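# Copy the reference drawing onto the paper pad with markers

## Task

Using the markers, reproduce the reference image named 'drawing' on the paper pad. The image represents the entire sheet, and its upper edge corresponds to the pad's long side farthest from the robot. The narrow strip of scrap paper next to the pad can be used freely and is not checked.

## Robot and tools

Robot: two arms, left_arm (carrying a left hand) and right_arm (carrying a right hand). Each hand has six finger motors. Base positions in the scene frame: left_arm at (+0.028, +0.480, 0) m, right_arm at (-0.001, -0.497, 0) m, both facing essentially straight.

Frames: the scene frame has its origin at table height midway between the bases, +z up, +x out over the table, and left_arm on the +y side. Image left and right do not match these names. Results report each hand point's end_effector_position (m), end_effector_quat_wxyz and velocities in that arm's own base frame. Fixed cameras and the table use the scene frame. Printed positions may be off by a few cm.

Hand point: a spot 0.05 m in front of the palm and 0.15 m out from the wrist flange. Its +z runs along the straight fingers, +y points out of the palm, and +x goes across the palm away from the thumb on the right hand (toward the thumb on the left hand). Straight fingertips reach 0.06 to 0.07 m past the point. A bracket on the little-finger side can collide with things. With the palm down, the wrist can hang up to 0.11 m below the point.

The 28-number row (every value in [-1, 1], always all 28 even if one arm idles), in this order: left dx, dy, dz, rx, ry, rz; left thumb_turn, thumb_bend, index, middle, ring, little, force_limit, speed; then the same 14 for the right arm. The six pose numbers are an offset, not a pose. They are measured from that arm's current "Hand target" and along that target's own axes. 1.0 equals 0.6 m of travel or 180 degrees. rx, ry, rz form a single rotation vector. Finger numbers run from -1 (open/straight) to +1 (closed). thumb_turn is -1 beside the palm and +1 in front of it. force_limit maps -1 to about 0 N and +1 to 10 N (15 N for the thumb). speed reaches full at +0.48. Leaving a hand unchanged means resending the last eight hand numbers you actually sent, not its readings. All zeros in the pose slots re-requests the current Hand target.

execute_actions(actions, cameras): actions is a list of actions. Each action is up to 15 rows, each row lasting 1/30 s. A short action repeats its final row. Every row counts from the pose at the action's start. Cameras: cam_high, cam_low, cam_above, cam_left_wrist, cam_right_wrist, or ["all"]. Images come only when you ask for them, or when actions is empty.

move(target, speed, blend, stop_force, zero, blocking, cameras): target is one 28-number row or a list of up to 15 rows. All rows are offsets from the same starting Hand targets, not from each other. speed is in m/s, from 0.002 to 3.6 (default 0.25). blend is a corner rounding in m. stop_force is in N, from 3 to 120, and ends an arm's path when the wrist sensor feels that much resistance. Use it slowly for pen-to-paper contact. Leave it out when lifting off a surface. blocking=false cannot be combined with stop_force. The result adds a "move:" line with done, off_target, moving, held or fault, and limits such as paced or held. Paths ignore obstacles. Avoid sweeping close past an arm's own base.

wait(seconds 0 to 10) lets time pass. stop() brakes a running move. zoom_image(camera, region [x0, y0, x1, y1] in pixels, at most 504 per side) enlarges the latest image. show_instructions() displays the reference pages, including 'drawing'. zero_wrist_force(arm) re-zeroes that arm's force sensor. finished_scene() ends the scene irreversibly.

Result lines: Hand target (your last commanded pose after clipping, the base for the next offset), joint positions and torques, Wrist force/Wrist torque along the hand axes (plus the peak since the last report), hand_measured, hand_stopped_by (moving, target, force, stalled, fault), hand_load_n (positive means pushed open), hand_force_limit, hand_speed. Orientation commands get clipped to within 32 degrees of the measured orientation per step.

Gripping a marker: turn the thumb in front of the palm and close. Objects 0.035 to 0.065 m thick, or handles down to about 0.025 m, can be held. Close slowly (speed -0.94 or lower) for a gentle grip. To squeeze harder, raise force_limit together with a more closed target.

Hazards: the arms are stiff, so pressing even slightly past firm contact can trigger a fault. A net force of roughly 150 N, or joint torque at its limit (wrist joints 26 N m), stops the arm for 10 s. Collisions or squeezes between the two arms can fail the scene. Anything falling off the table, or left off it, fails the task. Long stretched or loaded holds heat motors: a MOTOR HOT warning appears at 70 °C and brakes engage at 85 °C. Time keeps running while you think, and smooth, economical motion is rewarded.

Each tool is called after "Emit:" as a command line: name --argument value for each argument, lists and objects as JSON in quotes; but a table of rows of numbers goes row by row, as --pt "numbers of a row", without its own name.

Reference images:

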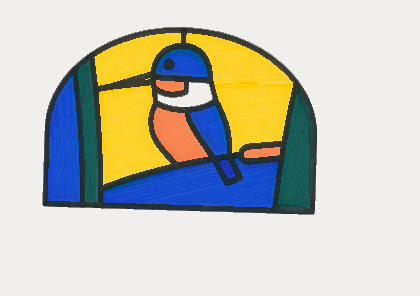

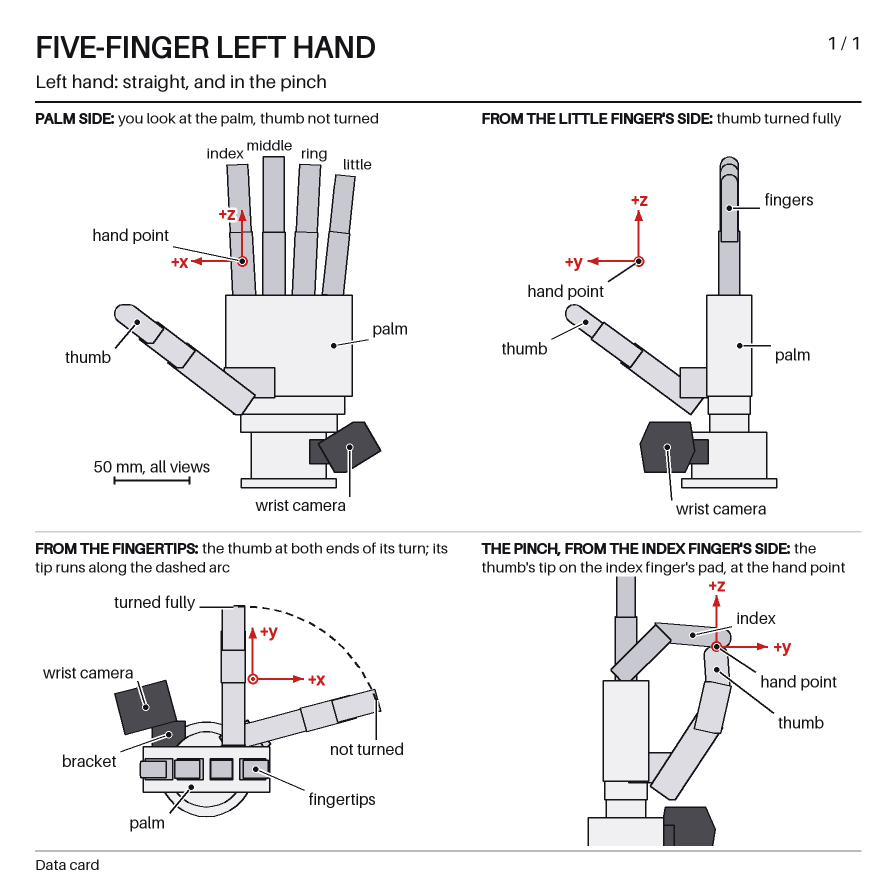

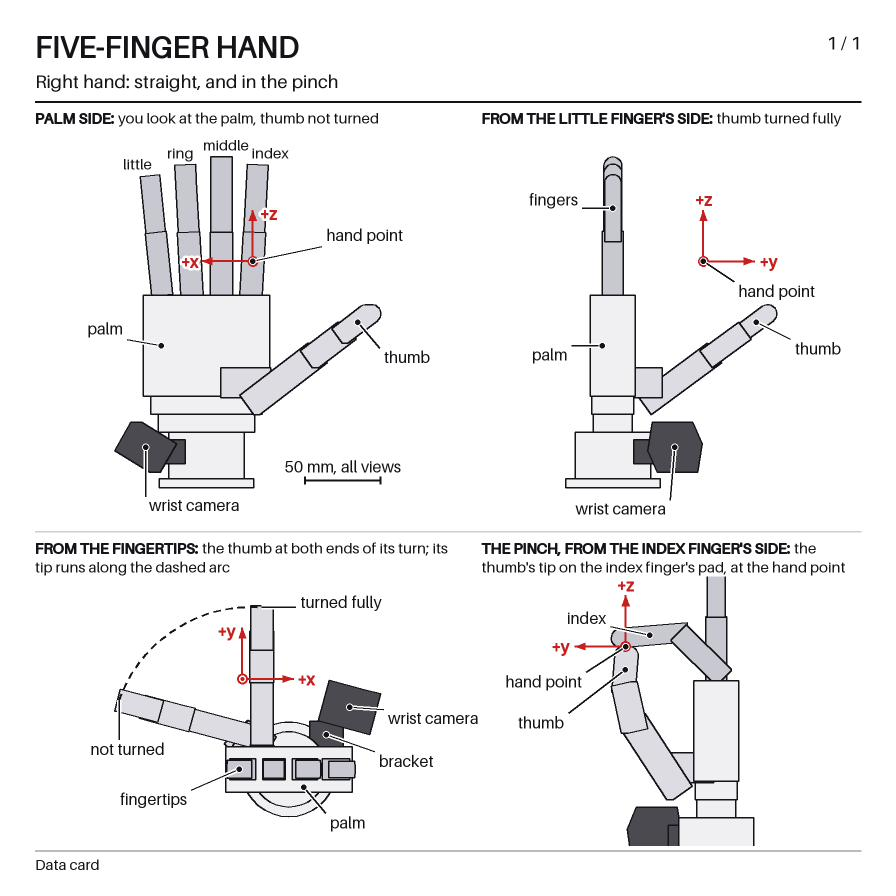

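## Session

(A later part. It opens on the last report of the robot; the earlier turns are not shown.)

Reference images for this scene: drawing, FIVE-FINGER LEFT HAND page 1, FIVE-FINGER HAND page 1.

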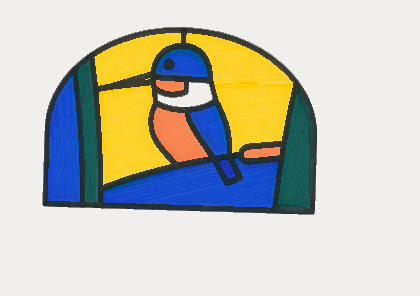

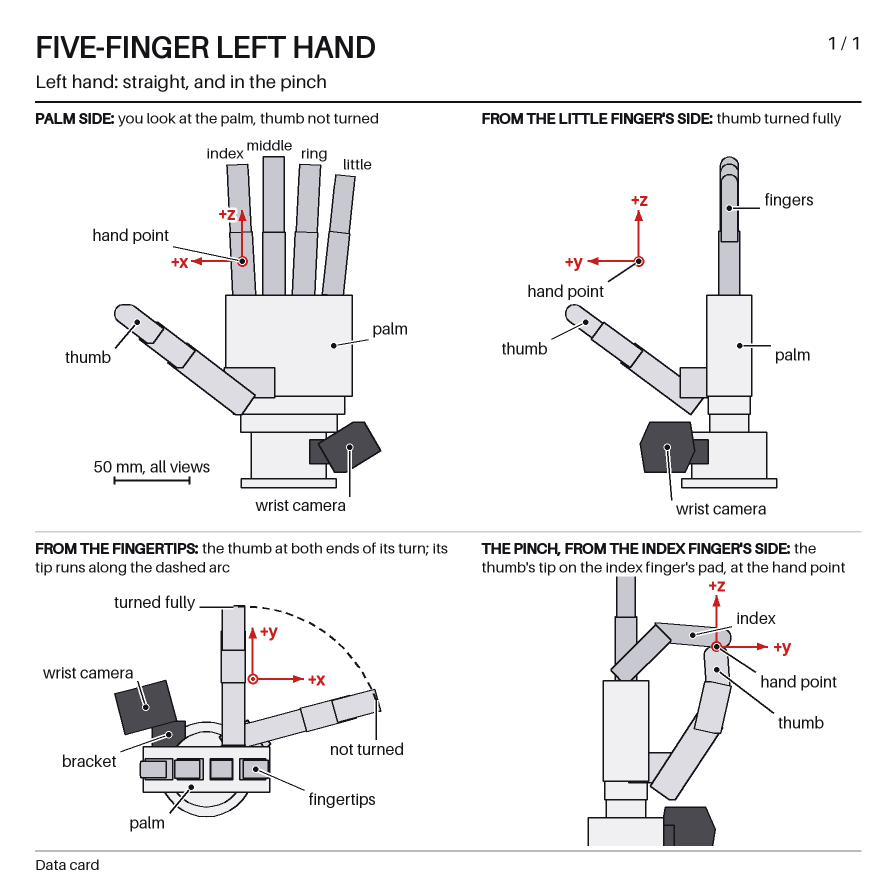

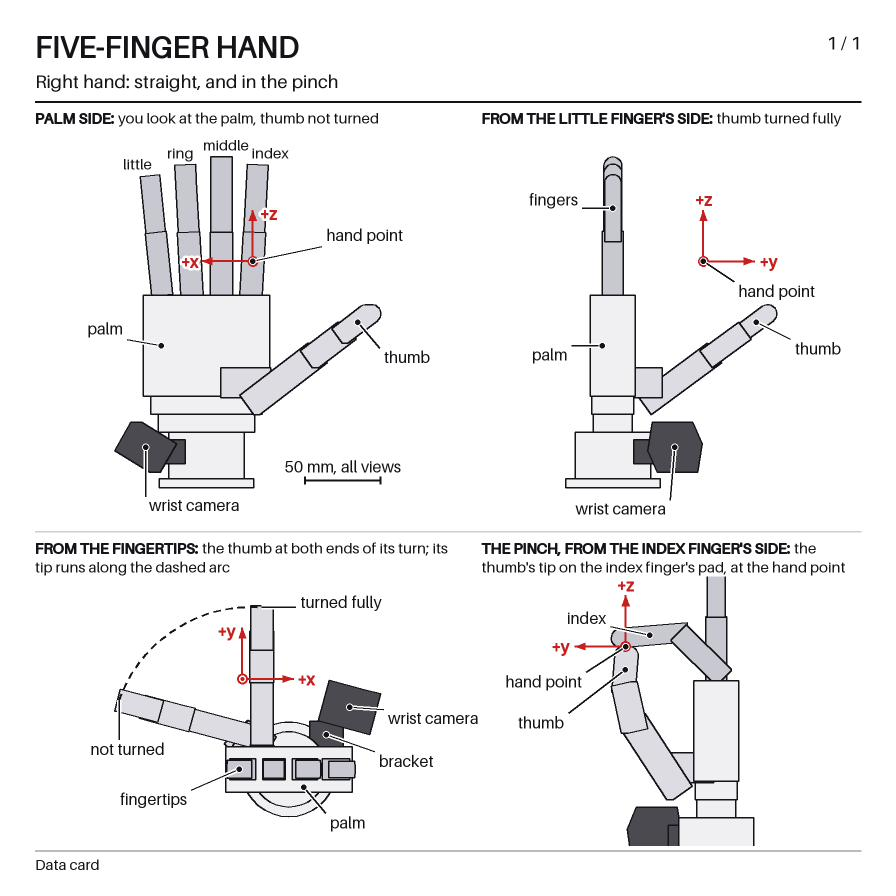

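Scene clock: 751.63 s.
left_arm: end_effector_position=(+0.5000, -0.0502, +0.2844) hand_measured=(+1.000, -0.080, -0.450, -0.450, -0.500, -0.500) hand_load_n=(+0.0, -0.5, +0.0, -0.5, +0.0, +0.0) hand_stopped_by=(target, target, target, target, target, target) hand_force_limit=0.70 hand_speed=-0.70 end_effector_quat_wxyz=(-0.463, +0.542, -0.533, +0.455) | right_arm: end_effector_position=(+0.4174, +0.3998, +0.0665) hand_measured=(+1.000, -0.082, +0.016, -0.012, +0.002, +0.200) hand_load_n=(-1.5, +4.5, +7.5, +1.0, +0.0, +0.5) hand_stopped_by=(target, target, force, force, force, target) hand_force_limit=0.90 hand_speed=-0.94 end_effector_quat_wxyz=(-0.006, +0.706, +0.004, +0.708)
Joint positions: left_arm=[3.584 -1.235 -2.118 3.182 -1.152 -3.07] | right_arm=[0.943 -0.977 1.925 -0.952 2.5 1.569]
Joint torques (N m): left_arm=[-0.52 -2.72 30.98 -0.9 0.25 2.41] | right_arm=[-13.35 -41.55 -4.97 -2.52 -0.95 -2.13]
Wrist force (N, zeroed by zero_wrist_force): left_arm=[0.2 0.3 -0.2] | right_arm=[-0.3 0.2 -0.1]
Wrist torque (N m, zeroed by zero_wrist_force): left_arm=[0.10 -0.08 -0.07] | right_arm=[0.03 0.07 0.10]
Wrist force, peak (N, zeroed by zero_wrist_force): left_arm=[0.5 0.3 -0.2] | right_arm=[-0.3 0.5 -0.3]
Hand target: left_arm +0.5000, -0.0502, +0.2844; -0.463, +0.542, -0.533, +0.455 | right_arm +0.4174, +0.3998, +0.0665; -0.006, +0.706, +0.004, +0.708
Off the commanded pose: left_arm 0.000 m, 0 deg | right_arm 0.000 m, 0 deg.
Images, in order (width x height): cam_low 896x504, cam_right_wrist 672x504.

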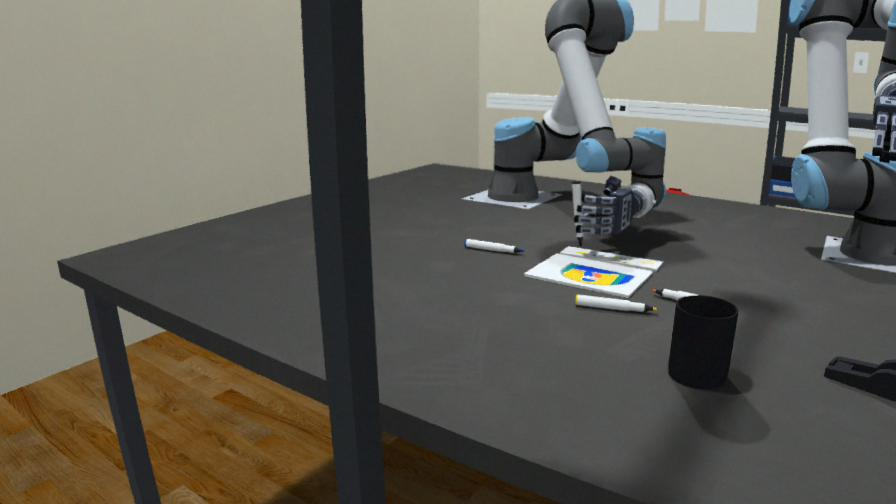

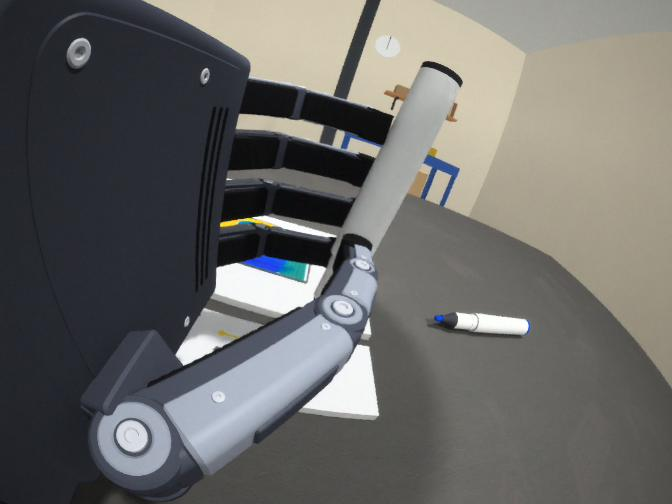

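Emit:
execute_actions --actions '[[[0,0,0,0,0,0,1,-0.08,-0.45,-0.45,-0.5,-0.5,0.7,-0.7,0,0,0,0,0,0,1,-0.08,0.6,0.45,0.3,0.2,-0.4,-0.94]],[[0,0,0,0,0,0,1,-0.08,-0.45,-0.45,-0.5,-0.5,0.7,-0.7,0,0,0,0,0,0,1,-0.08,0.6,0.45,0.3,0.2,-0.4,-0.94]],[[0,0,0,0,0,0,1,-0.08,-0.45,-0.45,-0.5,-0.5,0.7,-0.7,0,0,0,0,0,0,1,-0.08,0.6,0.5,0.3,0.2,0.1,-0.94]],[[0,0,0,0,0,0,1,-0.08,-0.45,-0.45,-0.5,-0.5,0.7,-0.7,0,0,0,0,0,0,1,-0.08,0.65,0.5,0.3,0.2,0.9,-0.94]],[[0,0,0,0,0,0,1,-0.08,-0.45,-0.45,-0.5,-0.5,0.7,-0.7,0,0,0,0,0,0,1,-0.08,0.65,0.5,0.3,0.2,0.9,-0.94]]]' --cameras '["cam_right_wrist", "cam_low"]'

Emit:
zoom_image --camera "cam_low" --region '[520, 160, 660, 290]'

Scene clock: 754.83 s.
left_arm: end_effector_position=(+0.5000, -0.0502, +0.2844) hand_measured=(+1.000, -0.080, -0.450, -0.450, -0.500, -0.500) hand_load_n=(+0.0, +0.5, +0.0, +0.0, +0.0, -0.5) hand_stopped_by=(target, target, target, target, target, target) hand_force_limit=0.70 hand_speed=-0.70 end_effector_quat_wxyz=(-0.463, +0.542, -0.533, +0.455) | right_arm: end_effector_position=(+0.4174, +0.3998, +0.0665) hand_measured=(+1.000, -0.082, +0.026, +0.002, +0.022, +0.200) hand_load_n=(-1.0, +6.5, +9.0, +6.5, +1.5, +0.0) hand_stopped_by=(target, target, force, force, force, target) hand_force_limit=0.90 hand_speed=-0.94 end_effector_quat_wxyz=(-0.006, +0.706, +0.004, +0.708)
Joint positions: left_arm=[3.584 -1.235 -2.118 3.182 -1.152 -3.07] | right_arm=[0.943 -0.977 1.925 -0.952 2.5 1.569]
Joint torques (N m): left_arm=[0.23 -2.61 30.27 -0.92 0.2 2.62] | right_arm=[-12.55 -41.74 -5.01 -2.46 -0.48 -2.16]
Wrist force (N, zeroed by zero_wrist_force): left_arm=[0.2 0.1 -0.3] | right_arm=[0.1 -0.2 -0.3]
Wrist torque (N m, zeroed by zero_wrist_force): left_arm=[0.07 -0.07 -0.07] | right_arm=[-0.02 0.02 0.12]
Wrist force, peak (N, zeroed by zero_wrist_force): left_arm=[0.6 0.2 0.0] | right_arm=[-0.3 0.2 -0.5]
Hand target: left_arm +0.5000, -0.0502, +0.2844; -0.463, +0.542, -0.533, +0.455 | right_arm +0.4174, +0.3998, +0.0665; -0.006, +0.706, +0.004, +0.708
Off the commanded pose: left_arm 0.000 m, 0 deg | right_arm 0.000 m, 0 deg.
Images, in order (width x height): cam_low 896x504, cam_right_wrist 672x504.

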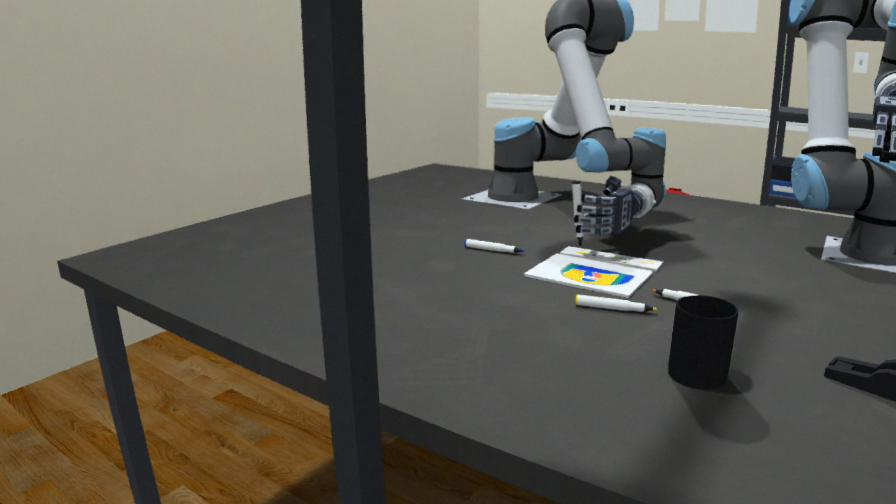

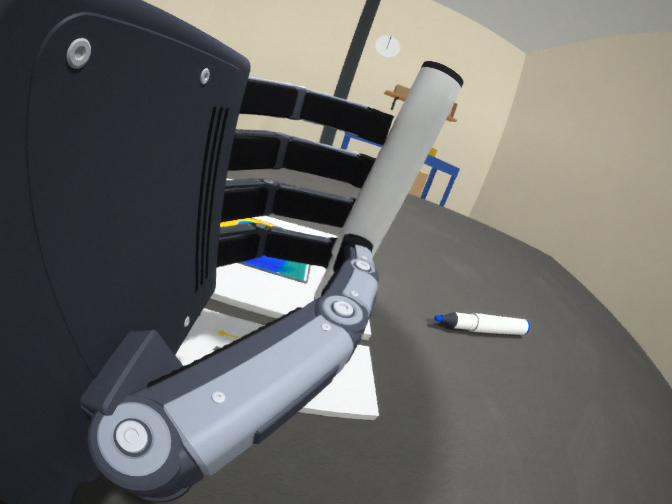

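Scaled by 3.600 from the camera's 896x504 image, which has a finer 1280x720 frame.

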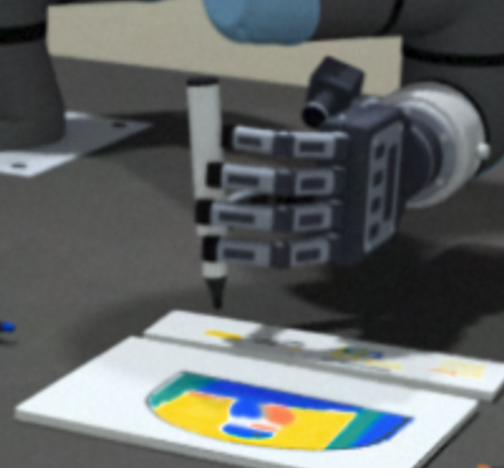

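Emit:
move --pt "0 0 0 0 0 0 1 -0.08 -0.45 -0.45 -0.5 -0.5 0.7 -0.7 -0.005 0.033 -0.0212 0 0 0 1 -0.08 0.65 0.5 0.3 0.2 0.9 -0.94" --pt "0 0 0 0 0 0 1 -0.08 -0.45 -0.45 -0.5 -0.5 0.7 -0.7 -0.0235 0.033 -0.0212 0 0 0 1 -0.08 0.65 0.5 0.3 0.2 0.9 -0.94" --speed '[0.2,0.05]'

Emit:
zero_wrist_force --arm "right_arm"

Emit:
move --target '[0,0,0,0,0,0,1,-0.08,-0.45,-0.45,-0.5,-0.5,0.7,-0.7,-0.0150,0,0,0,0,0,1,-0.08,0.65,0.5,0.3,0.2,0.9,-0.94]' --speed 0.004 --stop_force 3

Scene clock: 756.57 s.
left_arm: end_effector_position=(+0.5000, -0.0502, +0.2844) hand_measured=(+1.000, -0.080, -0.450, -0.450, -0.500, -0.500) hand_load_n=(+0.0, +0.0, +0.0, +0.0, -0.5, +0.0) hand_stopped_by=(target, target, target, target, target, target) hand_force_limit=0.70 hand_speed=-0.70 end_effector_quat_wxyz=(-0.463, +0.542, -0.533, +0.455) | right_arm: end_effector_position=(+0.4050, +0.3798, +0.0524) hand_measured=(+1.000, -0.082, +0.026, +0.002, +0.022, +0.200) hand_load_n=(-1.5, +6.5, +9.5, +6.5, +1.5, +0.0) hand_stopped_by=(target, target, force, force, force, target) hand_force_limit=0.90 hand_speed=-0.94 end_effector_quat_wxyz=(-0.006, +0.706, +0.004, +0.708)
Joint positions: left_arm=[3.584 -1.235 -2.118 3.182 -1.152 -3.07] | right_arm=[0.94 -0.981 1.998 -1.021 2.496 1.569]
Joint torques (N m): left_arm=[-0.89 -2.17 29.83 -1.13 0.11 2.65] | right_arm=[-13.32 -23.44 -2.13 -3.12 -1.61 -2.32]
Wrist force (N, zeroed by zero_wrist_force): left_arm=[0.3 0.2 -0.1] | right_arm=[0.0 0.4 -0.1]
Wrist torque (N m, zeroed by zero_wrist_force): left_arm=[0.09 -0.09 -0.06] | right_arm=[0.06 0.02 0.12]
Wrist force, peak (N, zeroed by zero_wrist_force): left_arm=[0.6 0.2 -0.2] | right_arm=[0.0 0.6 -0.3]
Hand target: left_arm +0.5000, -0.0502, +0.2844; -0.463, +0.542, -0.533, +0.455 | right_arm +0.4050, +0.3798, +0.0523; -0.006, +0.706, +0.004, +0.708
Off the commanded pose: left_arm 0.000 m, 0 deg | right_arm 0.000 m, 0 deg.
move: done

Wrist force sensor zeroed.

Scene clock: 758.73 s.
left_arm: end_effector_position=(+0.5000, -0.0502, +0.2844) hand_measured=(+1.000, -0.080, -0.450, -0.450, -0.500, -0.500) hand_load_n=(+0.0, +0.0, +0.0, +0.0, +0.0, +0.0) hand_stopped_by=(target, target, target, target, target, target) hand_force_limit=0.70 hand_speed=-0.70 end_effector_quat_wxyz=(-0.463, +0.542, -0.533, +0.455) | right_arm: end_effector_position=(+0.4050, +0.3798, +0.0477) hand_measured=(+1.000, -0.082, +0.026, +0.002, +0.022, +0.200) hand_load_n=(-2.0, +6.5, +9.0, +6.5, +2.0, +0.0) hand_stopped_by=(target, target, force, force, force, target) hand_force_limit=0.90 hand_speed=-0.94 end_effector_quat_wxyz=(-0.006, +0.706, +0.004, +0.708)
Joint positions: left_arm=[3.584 -1.235 -2.118 3.182 -1.152 -3.07] | right_arm=[0.94 -0.971 1.998 -1.032 2.496 1.569]
Joint torques (N m): left_arm=[-0.52 -1.81 30.68 -1.18 -0.1 2.87] | right_arm=[-12.98 -39.39 -5 1.13 -1.54 -1.34]
Wrist force (N, zeroed by zero_wrist_force): left_arm=[0.5 -0.1 -0.1] | right_arm=[3.3 0.3 0.3]
Wrist torque (N m, zeroed by zero_wrist_force): left_arm=[0.03 -0.11 -0.04] | right_arm=[-0.02 0.00 0.00]
Wrist force, peak (N, zeroed by zero_wrist_force): left_arm=[0.7 0.3 -0.1] | right_arm=[4.4 0.4 0.2]
Hand target: left_arm +0.5000, -0.0502, +0.2844; -0.463, +0.542, -0.533, +0.455 | right_arm +0.4050, +0.3798, +0.0477; -0.006, +0.706, +0.004, +0.708 (not the last commanded pose)
Off the commanded pose: left_arm 0.000 m, 0 deg | right_arm 0.004 m, 0 deg.
move: contact (right_arm)

Emit:
move --pt "0 0 0 0 0 0 1 -0.08 -0.45 -0.45 -0.5 -0.5 0.7 -0.7 0.0002 0.02 0 0 0 0 1 -0.08 0.65 0.5 0.3 0.2 0.9 -0.94" --pt "0 0 0 0 0 0 1 -0.08 -0.45 -0.45 -0.5 -0.5 0.7 -0.7 0.0001 0 0 0 0 0 1 -0.08 0.65 0.5 0.3 0.2 0.9 -0.94" --pt "0 0 0 0 0 0 1 -0.08 -0.45 -0.45 -0.5 -0.5 0.7 -0.7 0.008 0 0 0 0 0 1 -0.08 0.65 0.5 0.3 0.2 0.9 -0.94" --pt "0 0 0 0 0 0 1 -0.08 -0.45 -0.45 -0.5 -0.5 0.7 -0.7 0.008 0 -0.0133 0 0 0 1 -0.08 0.65 0.5 0.3 0.2 0.9 -0.94" --pt "0 0 0 0 0 0 1 -0.08 -0.45 -0.45 -0.5 -0.5 0.7 -0.7 0.0002 0 -0.0133 0 0 0 1 -0.08 0.65 0.5 0.3 0.2 0.9 -0.94" --pt "0 0 0 0 0 0 1 -0.08 -0.45 -0.45 -0.5 -0.5 0.7 -0.7 0.01 0 -0.0133 0 0 0 1 -0.08 0.65 0.5 0.3 0.2 0.9 -0.94" --pt "0 0 0 0 0 0 1 -0.08 -0.45 -0.45 -0.5 -0.5 0.7 -0.7 0.03 0.12 0 0 0 0 1 -0.08 0.65 0.5 0.3 0.2 0.9 -0.94" --speed '[0.08,0.08,0.1,0.1,0.03,0.1,0.25]' --cameras '["cam_above"]'

Emit:
zoom_image --camera "cam_above" --region '[500, 365, 580, 420]'

Scene clock: 762.47 s.
left_arm: end_effector_position=(+0.5000, -0.0502, +0.2844) hand_measured=(+1.000, -0.080, -0.450, -0.450, -0.500, -0.500) hand_load_n=(+0.0, +0.0, +0.0, +0.0, +0.0, +0.0) hand_stopped_by=(target, target, target, target, target, target) hand_force_limit=0.70 hand_speed=-0.70 end_effector_quat_wxyz=(-0.463, +0.542, -0.533, +0.455) | right_arm: end_effector_position=(+0.4060, +0.3078, +0.0656) hand_measured=(+1.000, -0.082, +0.026, +0.002, +0.022, +0.200) hand_load_n=(-1.5, +6.5, +9.0, +7.0, +1.5, +0.0) hand_stopped_by=(target, target, force, force, force, target) hand_force_limit=0.90 hand_speed=-0.94 end_effector_quat_wxyz=(-0.006, +0.706, +0.004, +0.708)
Joint positions: left_arm=[3.584 -1.235 -2.118 3.182 -1.152 -3.07] | right_arm=[0.826 -1.107 2.194 -1.091 2.382 1.569]
Joint torques (N m): left_arm=[-0.76 -3.04 30.42 -0.94 0.12 2.67] | right_arm=[-12.84 -34.84 -1.45 -3.25 -1.65 -2.33]
Wrist force (N, zeroed by zero_wrist_force): left_arm=[0.2 0.2 0.0] | right_arm=[0.0 -0.3 -0.2]
Wrist torque (N m, zeroed by zero_wrist_force): left_arm=[0.09 -0.08 -0.08] | right_arm=[-0.01 0.01 0.00]
Wrist force, peak (N, zeroed by zero_wrist_force): left_arm=[0.6 0.2 -0.1] | right_arm=[2.9 -1.9 0.2]
Hand target: left_arm +0.5000, -0.0502, +0.2844; -0.463, +0.542, -0.533, +0.455 | right_arm +0.4060, +0.3078, +0.0656; -0.006, +0.706, +0.004, +0.708
Off the commanded pose: left_arm 0.000 m, 0 deg | right_arm 0.000 m, 0 deg.
move: done
Images, in order (width x height): cam_above 896x504.

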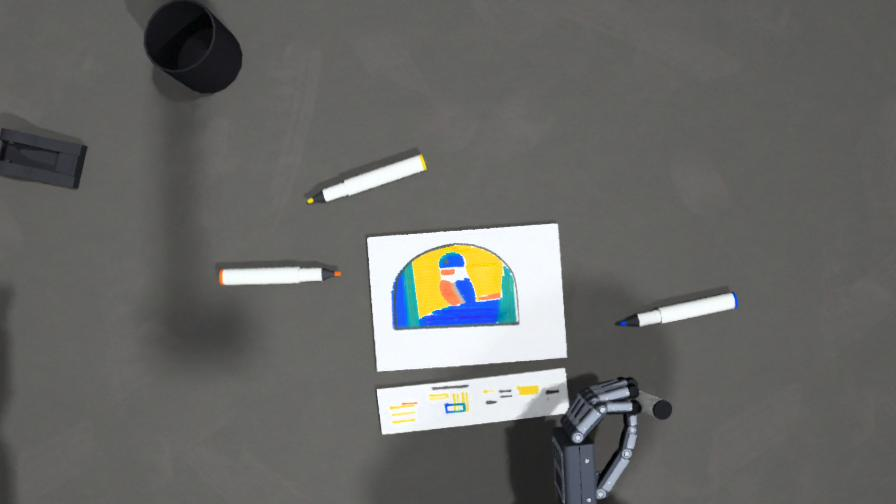

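Scaled by 6.300 from the camera's 896x504 image, which has a finer 1280x720 frame.

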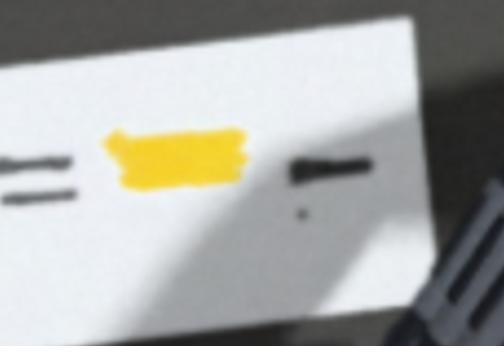

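Emit:
move --pt "0 0 0 0 0 0 1 -0.08 -0.45 -0.45 -0.5 -0.5 0.7 -0.7 -0.015 -0.36733 0.24675 0 0 0 1 -0.08 0.65 0.5 0.3 0.2 0.9 -0.94" --pt "0 0 0 0 0 0 1 -0.08 -0.45 -0.45 -0.5 -0.5 0.7 -0.7 -0.0296 -0.36733 0.24675 0 0 0 1 -0.08 0.65 0.5 0.3 0.2 0.9 -0.94" --pt "0 0 0 0 0 0 1 -0.08 -0.45 -0.45 -0.5 -0.5 0.7 -0.7 -0.0297 -0.37483 0.23825 0 0 0 1 -0.08 0.65 0.5 0.3 0.2 0.9 -0.94" --pt "0 0 0 0 0 0 1 -0.08 -0.45 -0.45 -0.5 -0.5 0.7 -0.7 -0.0297 -0.3785 0.23208 0 0 0 1 -0.08 0.65 0.5 0.3 0.2 0.9 -0.94" --pt "0 0 0 0 0 0 1 -0.08 -0.45 -0.45 -0.5 -0.5 0.7 -0.7 -0.0297 -0.38417 0.22125 0 0 0 1 -0.08 0.65 0.5 0.3 0.2 0.9 -0.94" --pt "0 0 0 0 0 0 1 -0.08 -0.45 -0.45 -0.5 -0.5 0.7 -0.7 -0.0297 -0.38817 0.20708 0 0 0 1 -0.08 0.65 0.5 0.3 0.2 0.9 -0.94" --pt "0 0 0 0 0 0 1 -0.08 -0.45 -0.45 -0.5 -0.5 0.7 -0.7 -0.0297 -0.39017 0.18208 0 0 0 1 -0.08 0.65 0.5 0.3 0.2 0.9 -0.94" --pt "0 0 0 0 0 0 1 -0.08 -0.45 -0.45 -0.5 -0.5 0.7 -0.7 -0.0297 -0.3910 0.15708 0 0 0 1 -0.08 0.65 0.5 0.3 0.2 0.9 -0.94" --pt "0 0 0 0 0 0 1 -0.08 -0.45 -0.45 -0.5 -0.5 0.7 -0.7 -0.0297 -0.39167 0.13542 0 0 0 1 -0.08 0.65 0.5 0.3 0.2 0.9 -0.94" --pt "0 0 0 0 0 0 1 -0.08 -0.45 -0.45 -0.5 -0.5 0.7 -0.7 -0.020 -0.39167 0.13542 0 0 0 1 -0.08 0.65 0.5 0.3 0.2 0.9 -0.94" --speed '[0.25,0.04,0.08,0.08,0.08,0.08,0.08,0.08,0.08,0.1]' --blend '[0,0,0.002,0.002,0.002,0.002,0.002,0.002,0,0]'

Emit:
move --target '[0,0,0,0,0,0,1,-0.08,-0.45,-0.45,-0.5,-0.5,0.7,-0.7,0.002,0.05,-0.10,0,0,0,1,-0.08,0.65,0.5,0.3,0.2,0.9,-0.94]' --speed 0.25 --cameras '["cam_above"]'

Emit:
zoom_image --camera "cam_above" --region '[375, 230, 545, 345]'

Scene clock: 767.17 s.
left_arm: end_effector_position=(+0.5000, -0.0502, +0.2844) hand_measured=(+1.000, -0.080, -0.450, -0.450, -0.500, -0.500) hand_load_n=(+0.0, +0.5, -0.5, +0.0, +0.0, +0.0) hand_stopped_by=(target, target, target, target, target, target) hand_force_limit=0.70 hand_speed=-0.70 end_effector_quat_wxyz=(-0.463, +0.542, -0.533, +0.455) | right_arm: end_effector_position=(+0.4839, +0.5439, +0.0541) hand_measured=(+1.000, -0.082, +0.026, +0.002, +0.024, +0.200) hand_load_n=(-1.5, +6.5, +9.0, +6.5, +1.5, +0.0) hand_stopped_by=(target, target, force, force, force, target) hand_force_limit=0.90 hand_speed=-0.94 end_effector_quat_wxyz=(-0.006, +0.706, +0.004, +0.708)
Joint positions: left_arm=[3.584 -1.235 -2.118 3.182 -1.152 -3.07] | right_arm=[0.993 -0.692 1.382 -0.695 2.549 1.568]
Joint torques (N m): left_arm=[-0.82 -2.5 29.94 -1.07 -0.26 2.47] | right_arm=[9.44 -52.88 -23.04 0.75 1.54 -1.3]
Wrist force (N, zeroed by zero_wrist_force): left_arm=[0.5 0.3 0.2] | right_arm=[0.0 -0.2 -0.3]
Wrist torque (N m, zeroed by zero_wrist_force): left_arm=[0.09 -0.11 -0.06] | right_arm=[0.00 0.00 -0.07]
Wrist force, peak (N, zeroed by zero_wrist_force): left_arm=[0.4 0.1 -0.6] | right_arm=[4.3 0.1 2.0]
Hand target: left_arm +0.5000, -0.0502, +0.2844; -0.463, +0.542, -0.533, +0.455 | right_arm +0.4839, +0.5439, +0.0542; -0.006, +0.706, +0.004, +0.708
Off the commanded pose: left_arm 0.000 m, 0 deg | right_arm 0.000 m, 0 deg.
move: done

Scene clock: 768.13 s.
left_arm: end_effector_position=(+0.5000, -0.0502, +0.2844) hand_measured=(+1.000, -0.080, -0.450, -0.450, -0.500, -0.500) hand_load_n=(+0.0, +0.0, +0.0, +0.0, +0.0, +0.0) hand_stopped_by=(target, target, target, target, target, target) hand_force_limit=0.70 hand_speed=-0.70 end_effector_quat_wxyz=(-0.463, +0.542, -0.533, +0.455) | right_arm: end_effector_position=(+0.4244, +0.5131, +0.0552) hand_measured=(+1.000, -0.082, +0.026, +0.002, +0.024, +0.200) hand_load_n=(-1.5, +6.5, +9.5, +6.5, +1.5, +0.0) hand_stopped_by=(target, target, force, force, force, target) hand_force_limit=0.90 hand_speed=-0.94 end_effector_quat_wxyz=(-0.006, +0.706, +0.004, +0.708)
Joint positions: left_arm=[3.584 -1.235 -2.118 3.182 -1.152 -3.07] | right_arm=[1.05 -0.781 1.564 -0.788 2.606 1.568]
Joint torques (N m): left_arm=[-2.08 -1.82 31.42 -0.95 -0.26 2.52] | right_arm=[9.41 -50.11 -5.07 -2.84 1.61 -2.28]
Wrist force (N, zeroed by zero_wrist_force): left_arm=[0.5 0.0 -0.4] | right_arm=[0.0 -0.3 -0.1]
Wrist torque (N m, zeroed by zero_wrist_force): left_arm=[0.07 -0.13 -0.06] | right_arm=[-0.04 0.01 0.00]
Wrist force, peak (N, zeroed by zero_wrist_force): left_arm=[0.5 0.0 -0.4] | right_arm=[-0.5 -0.8 0.8]
Hand target: left_arm +0.5000, -0.0502, +0.2844; -0.463, +0.542, -0.533, +0.455 | right_arm +0.4244, +0.5131, +0.0552; -0.006, +0.706, +0.004, +0.708
Off the commanded pose: left_arm 0.000 m, 0 deg | right_arm 0.000 m, 0 deg.
move: done
Images, in order (width x height): cam_above 896x504.

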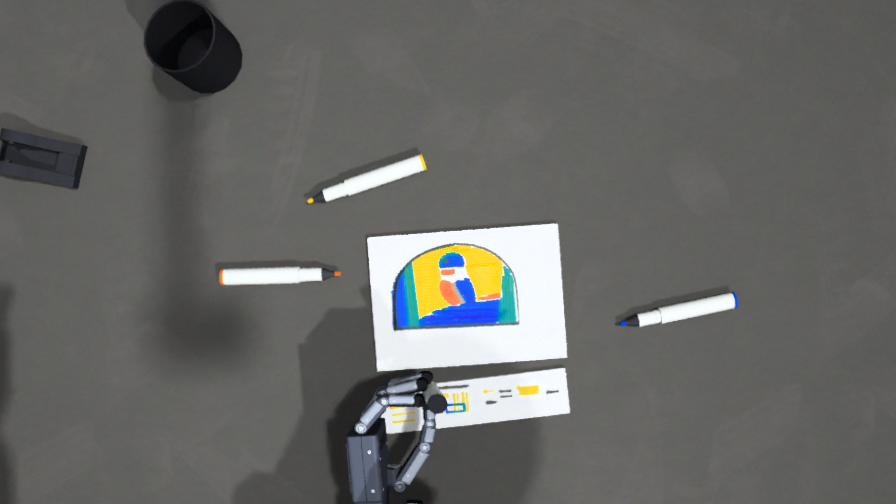

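Scaled by 2.965 from the camera's 896x504 image, which has a finer 1280x720 frame.

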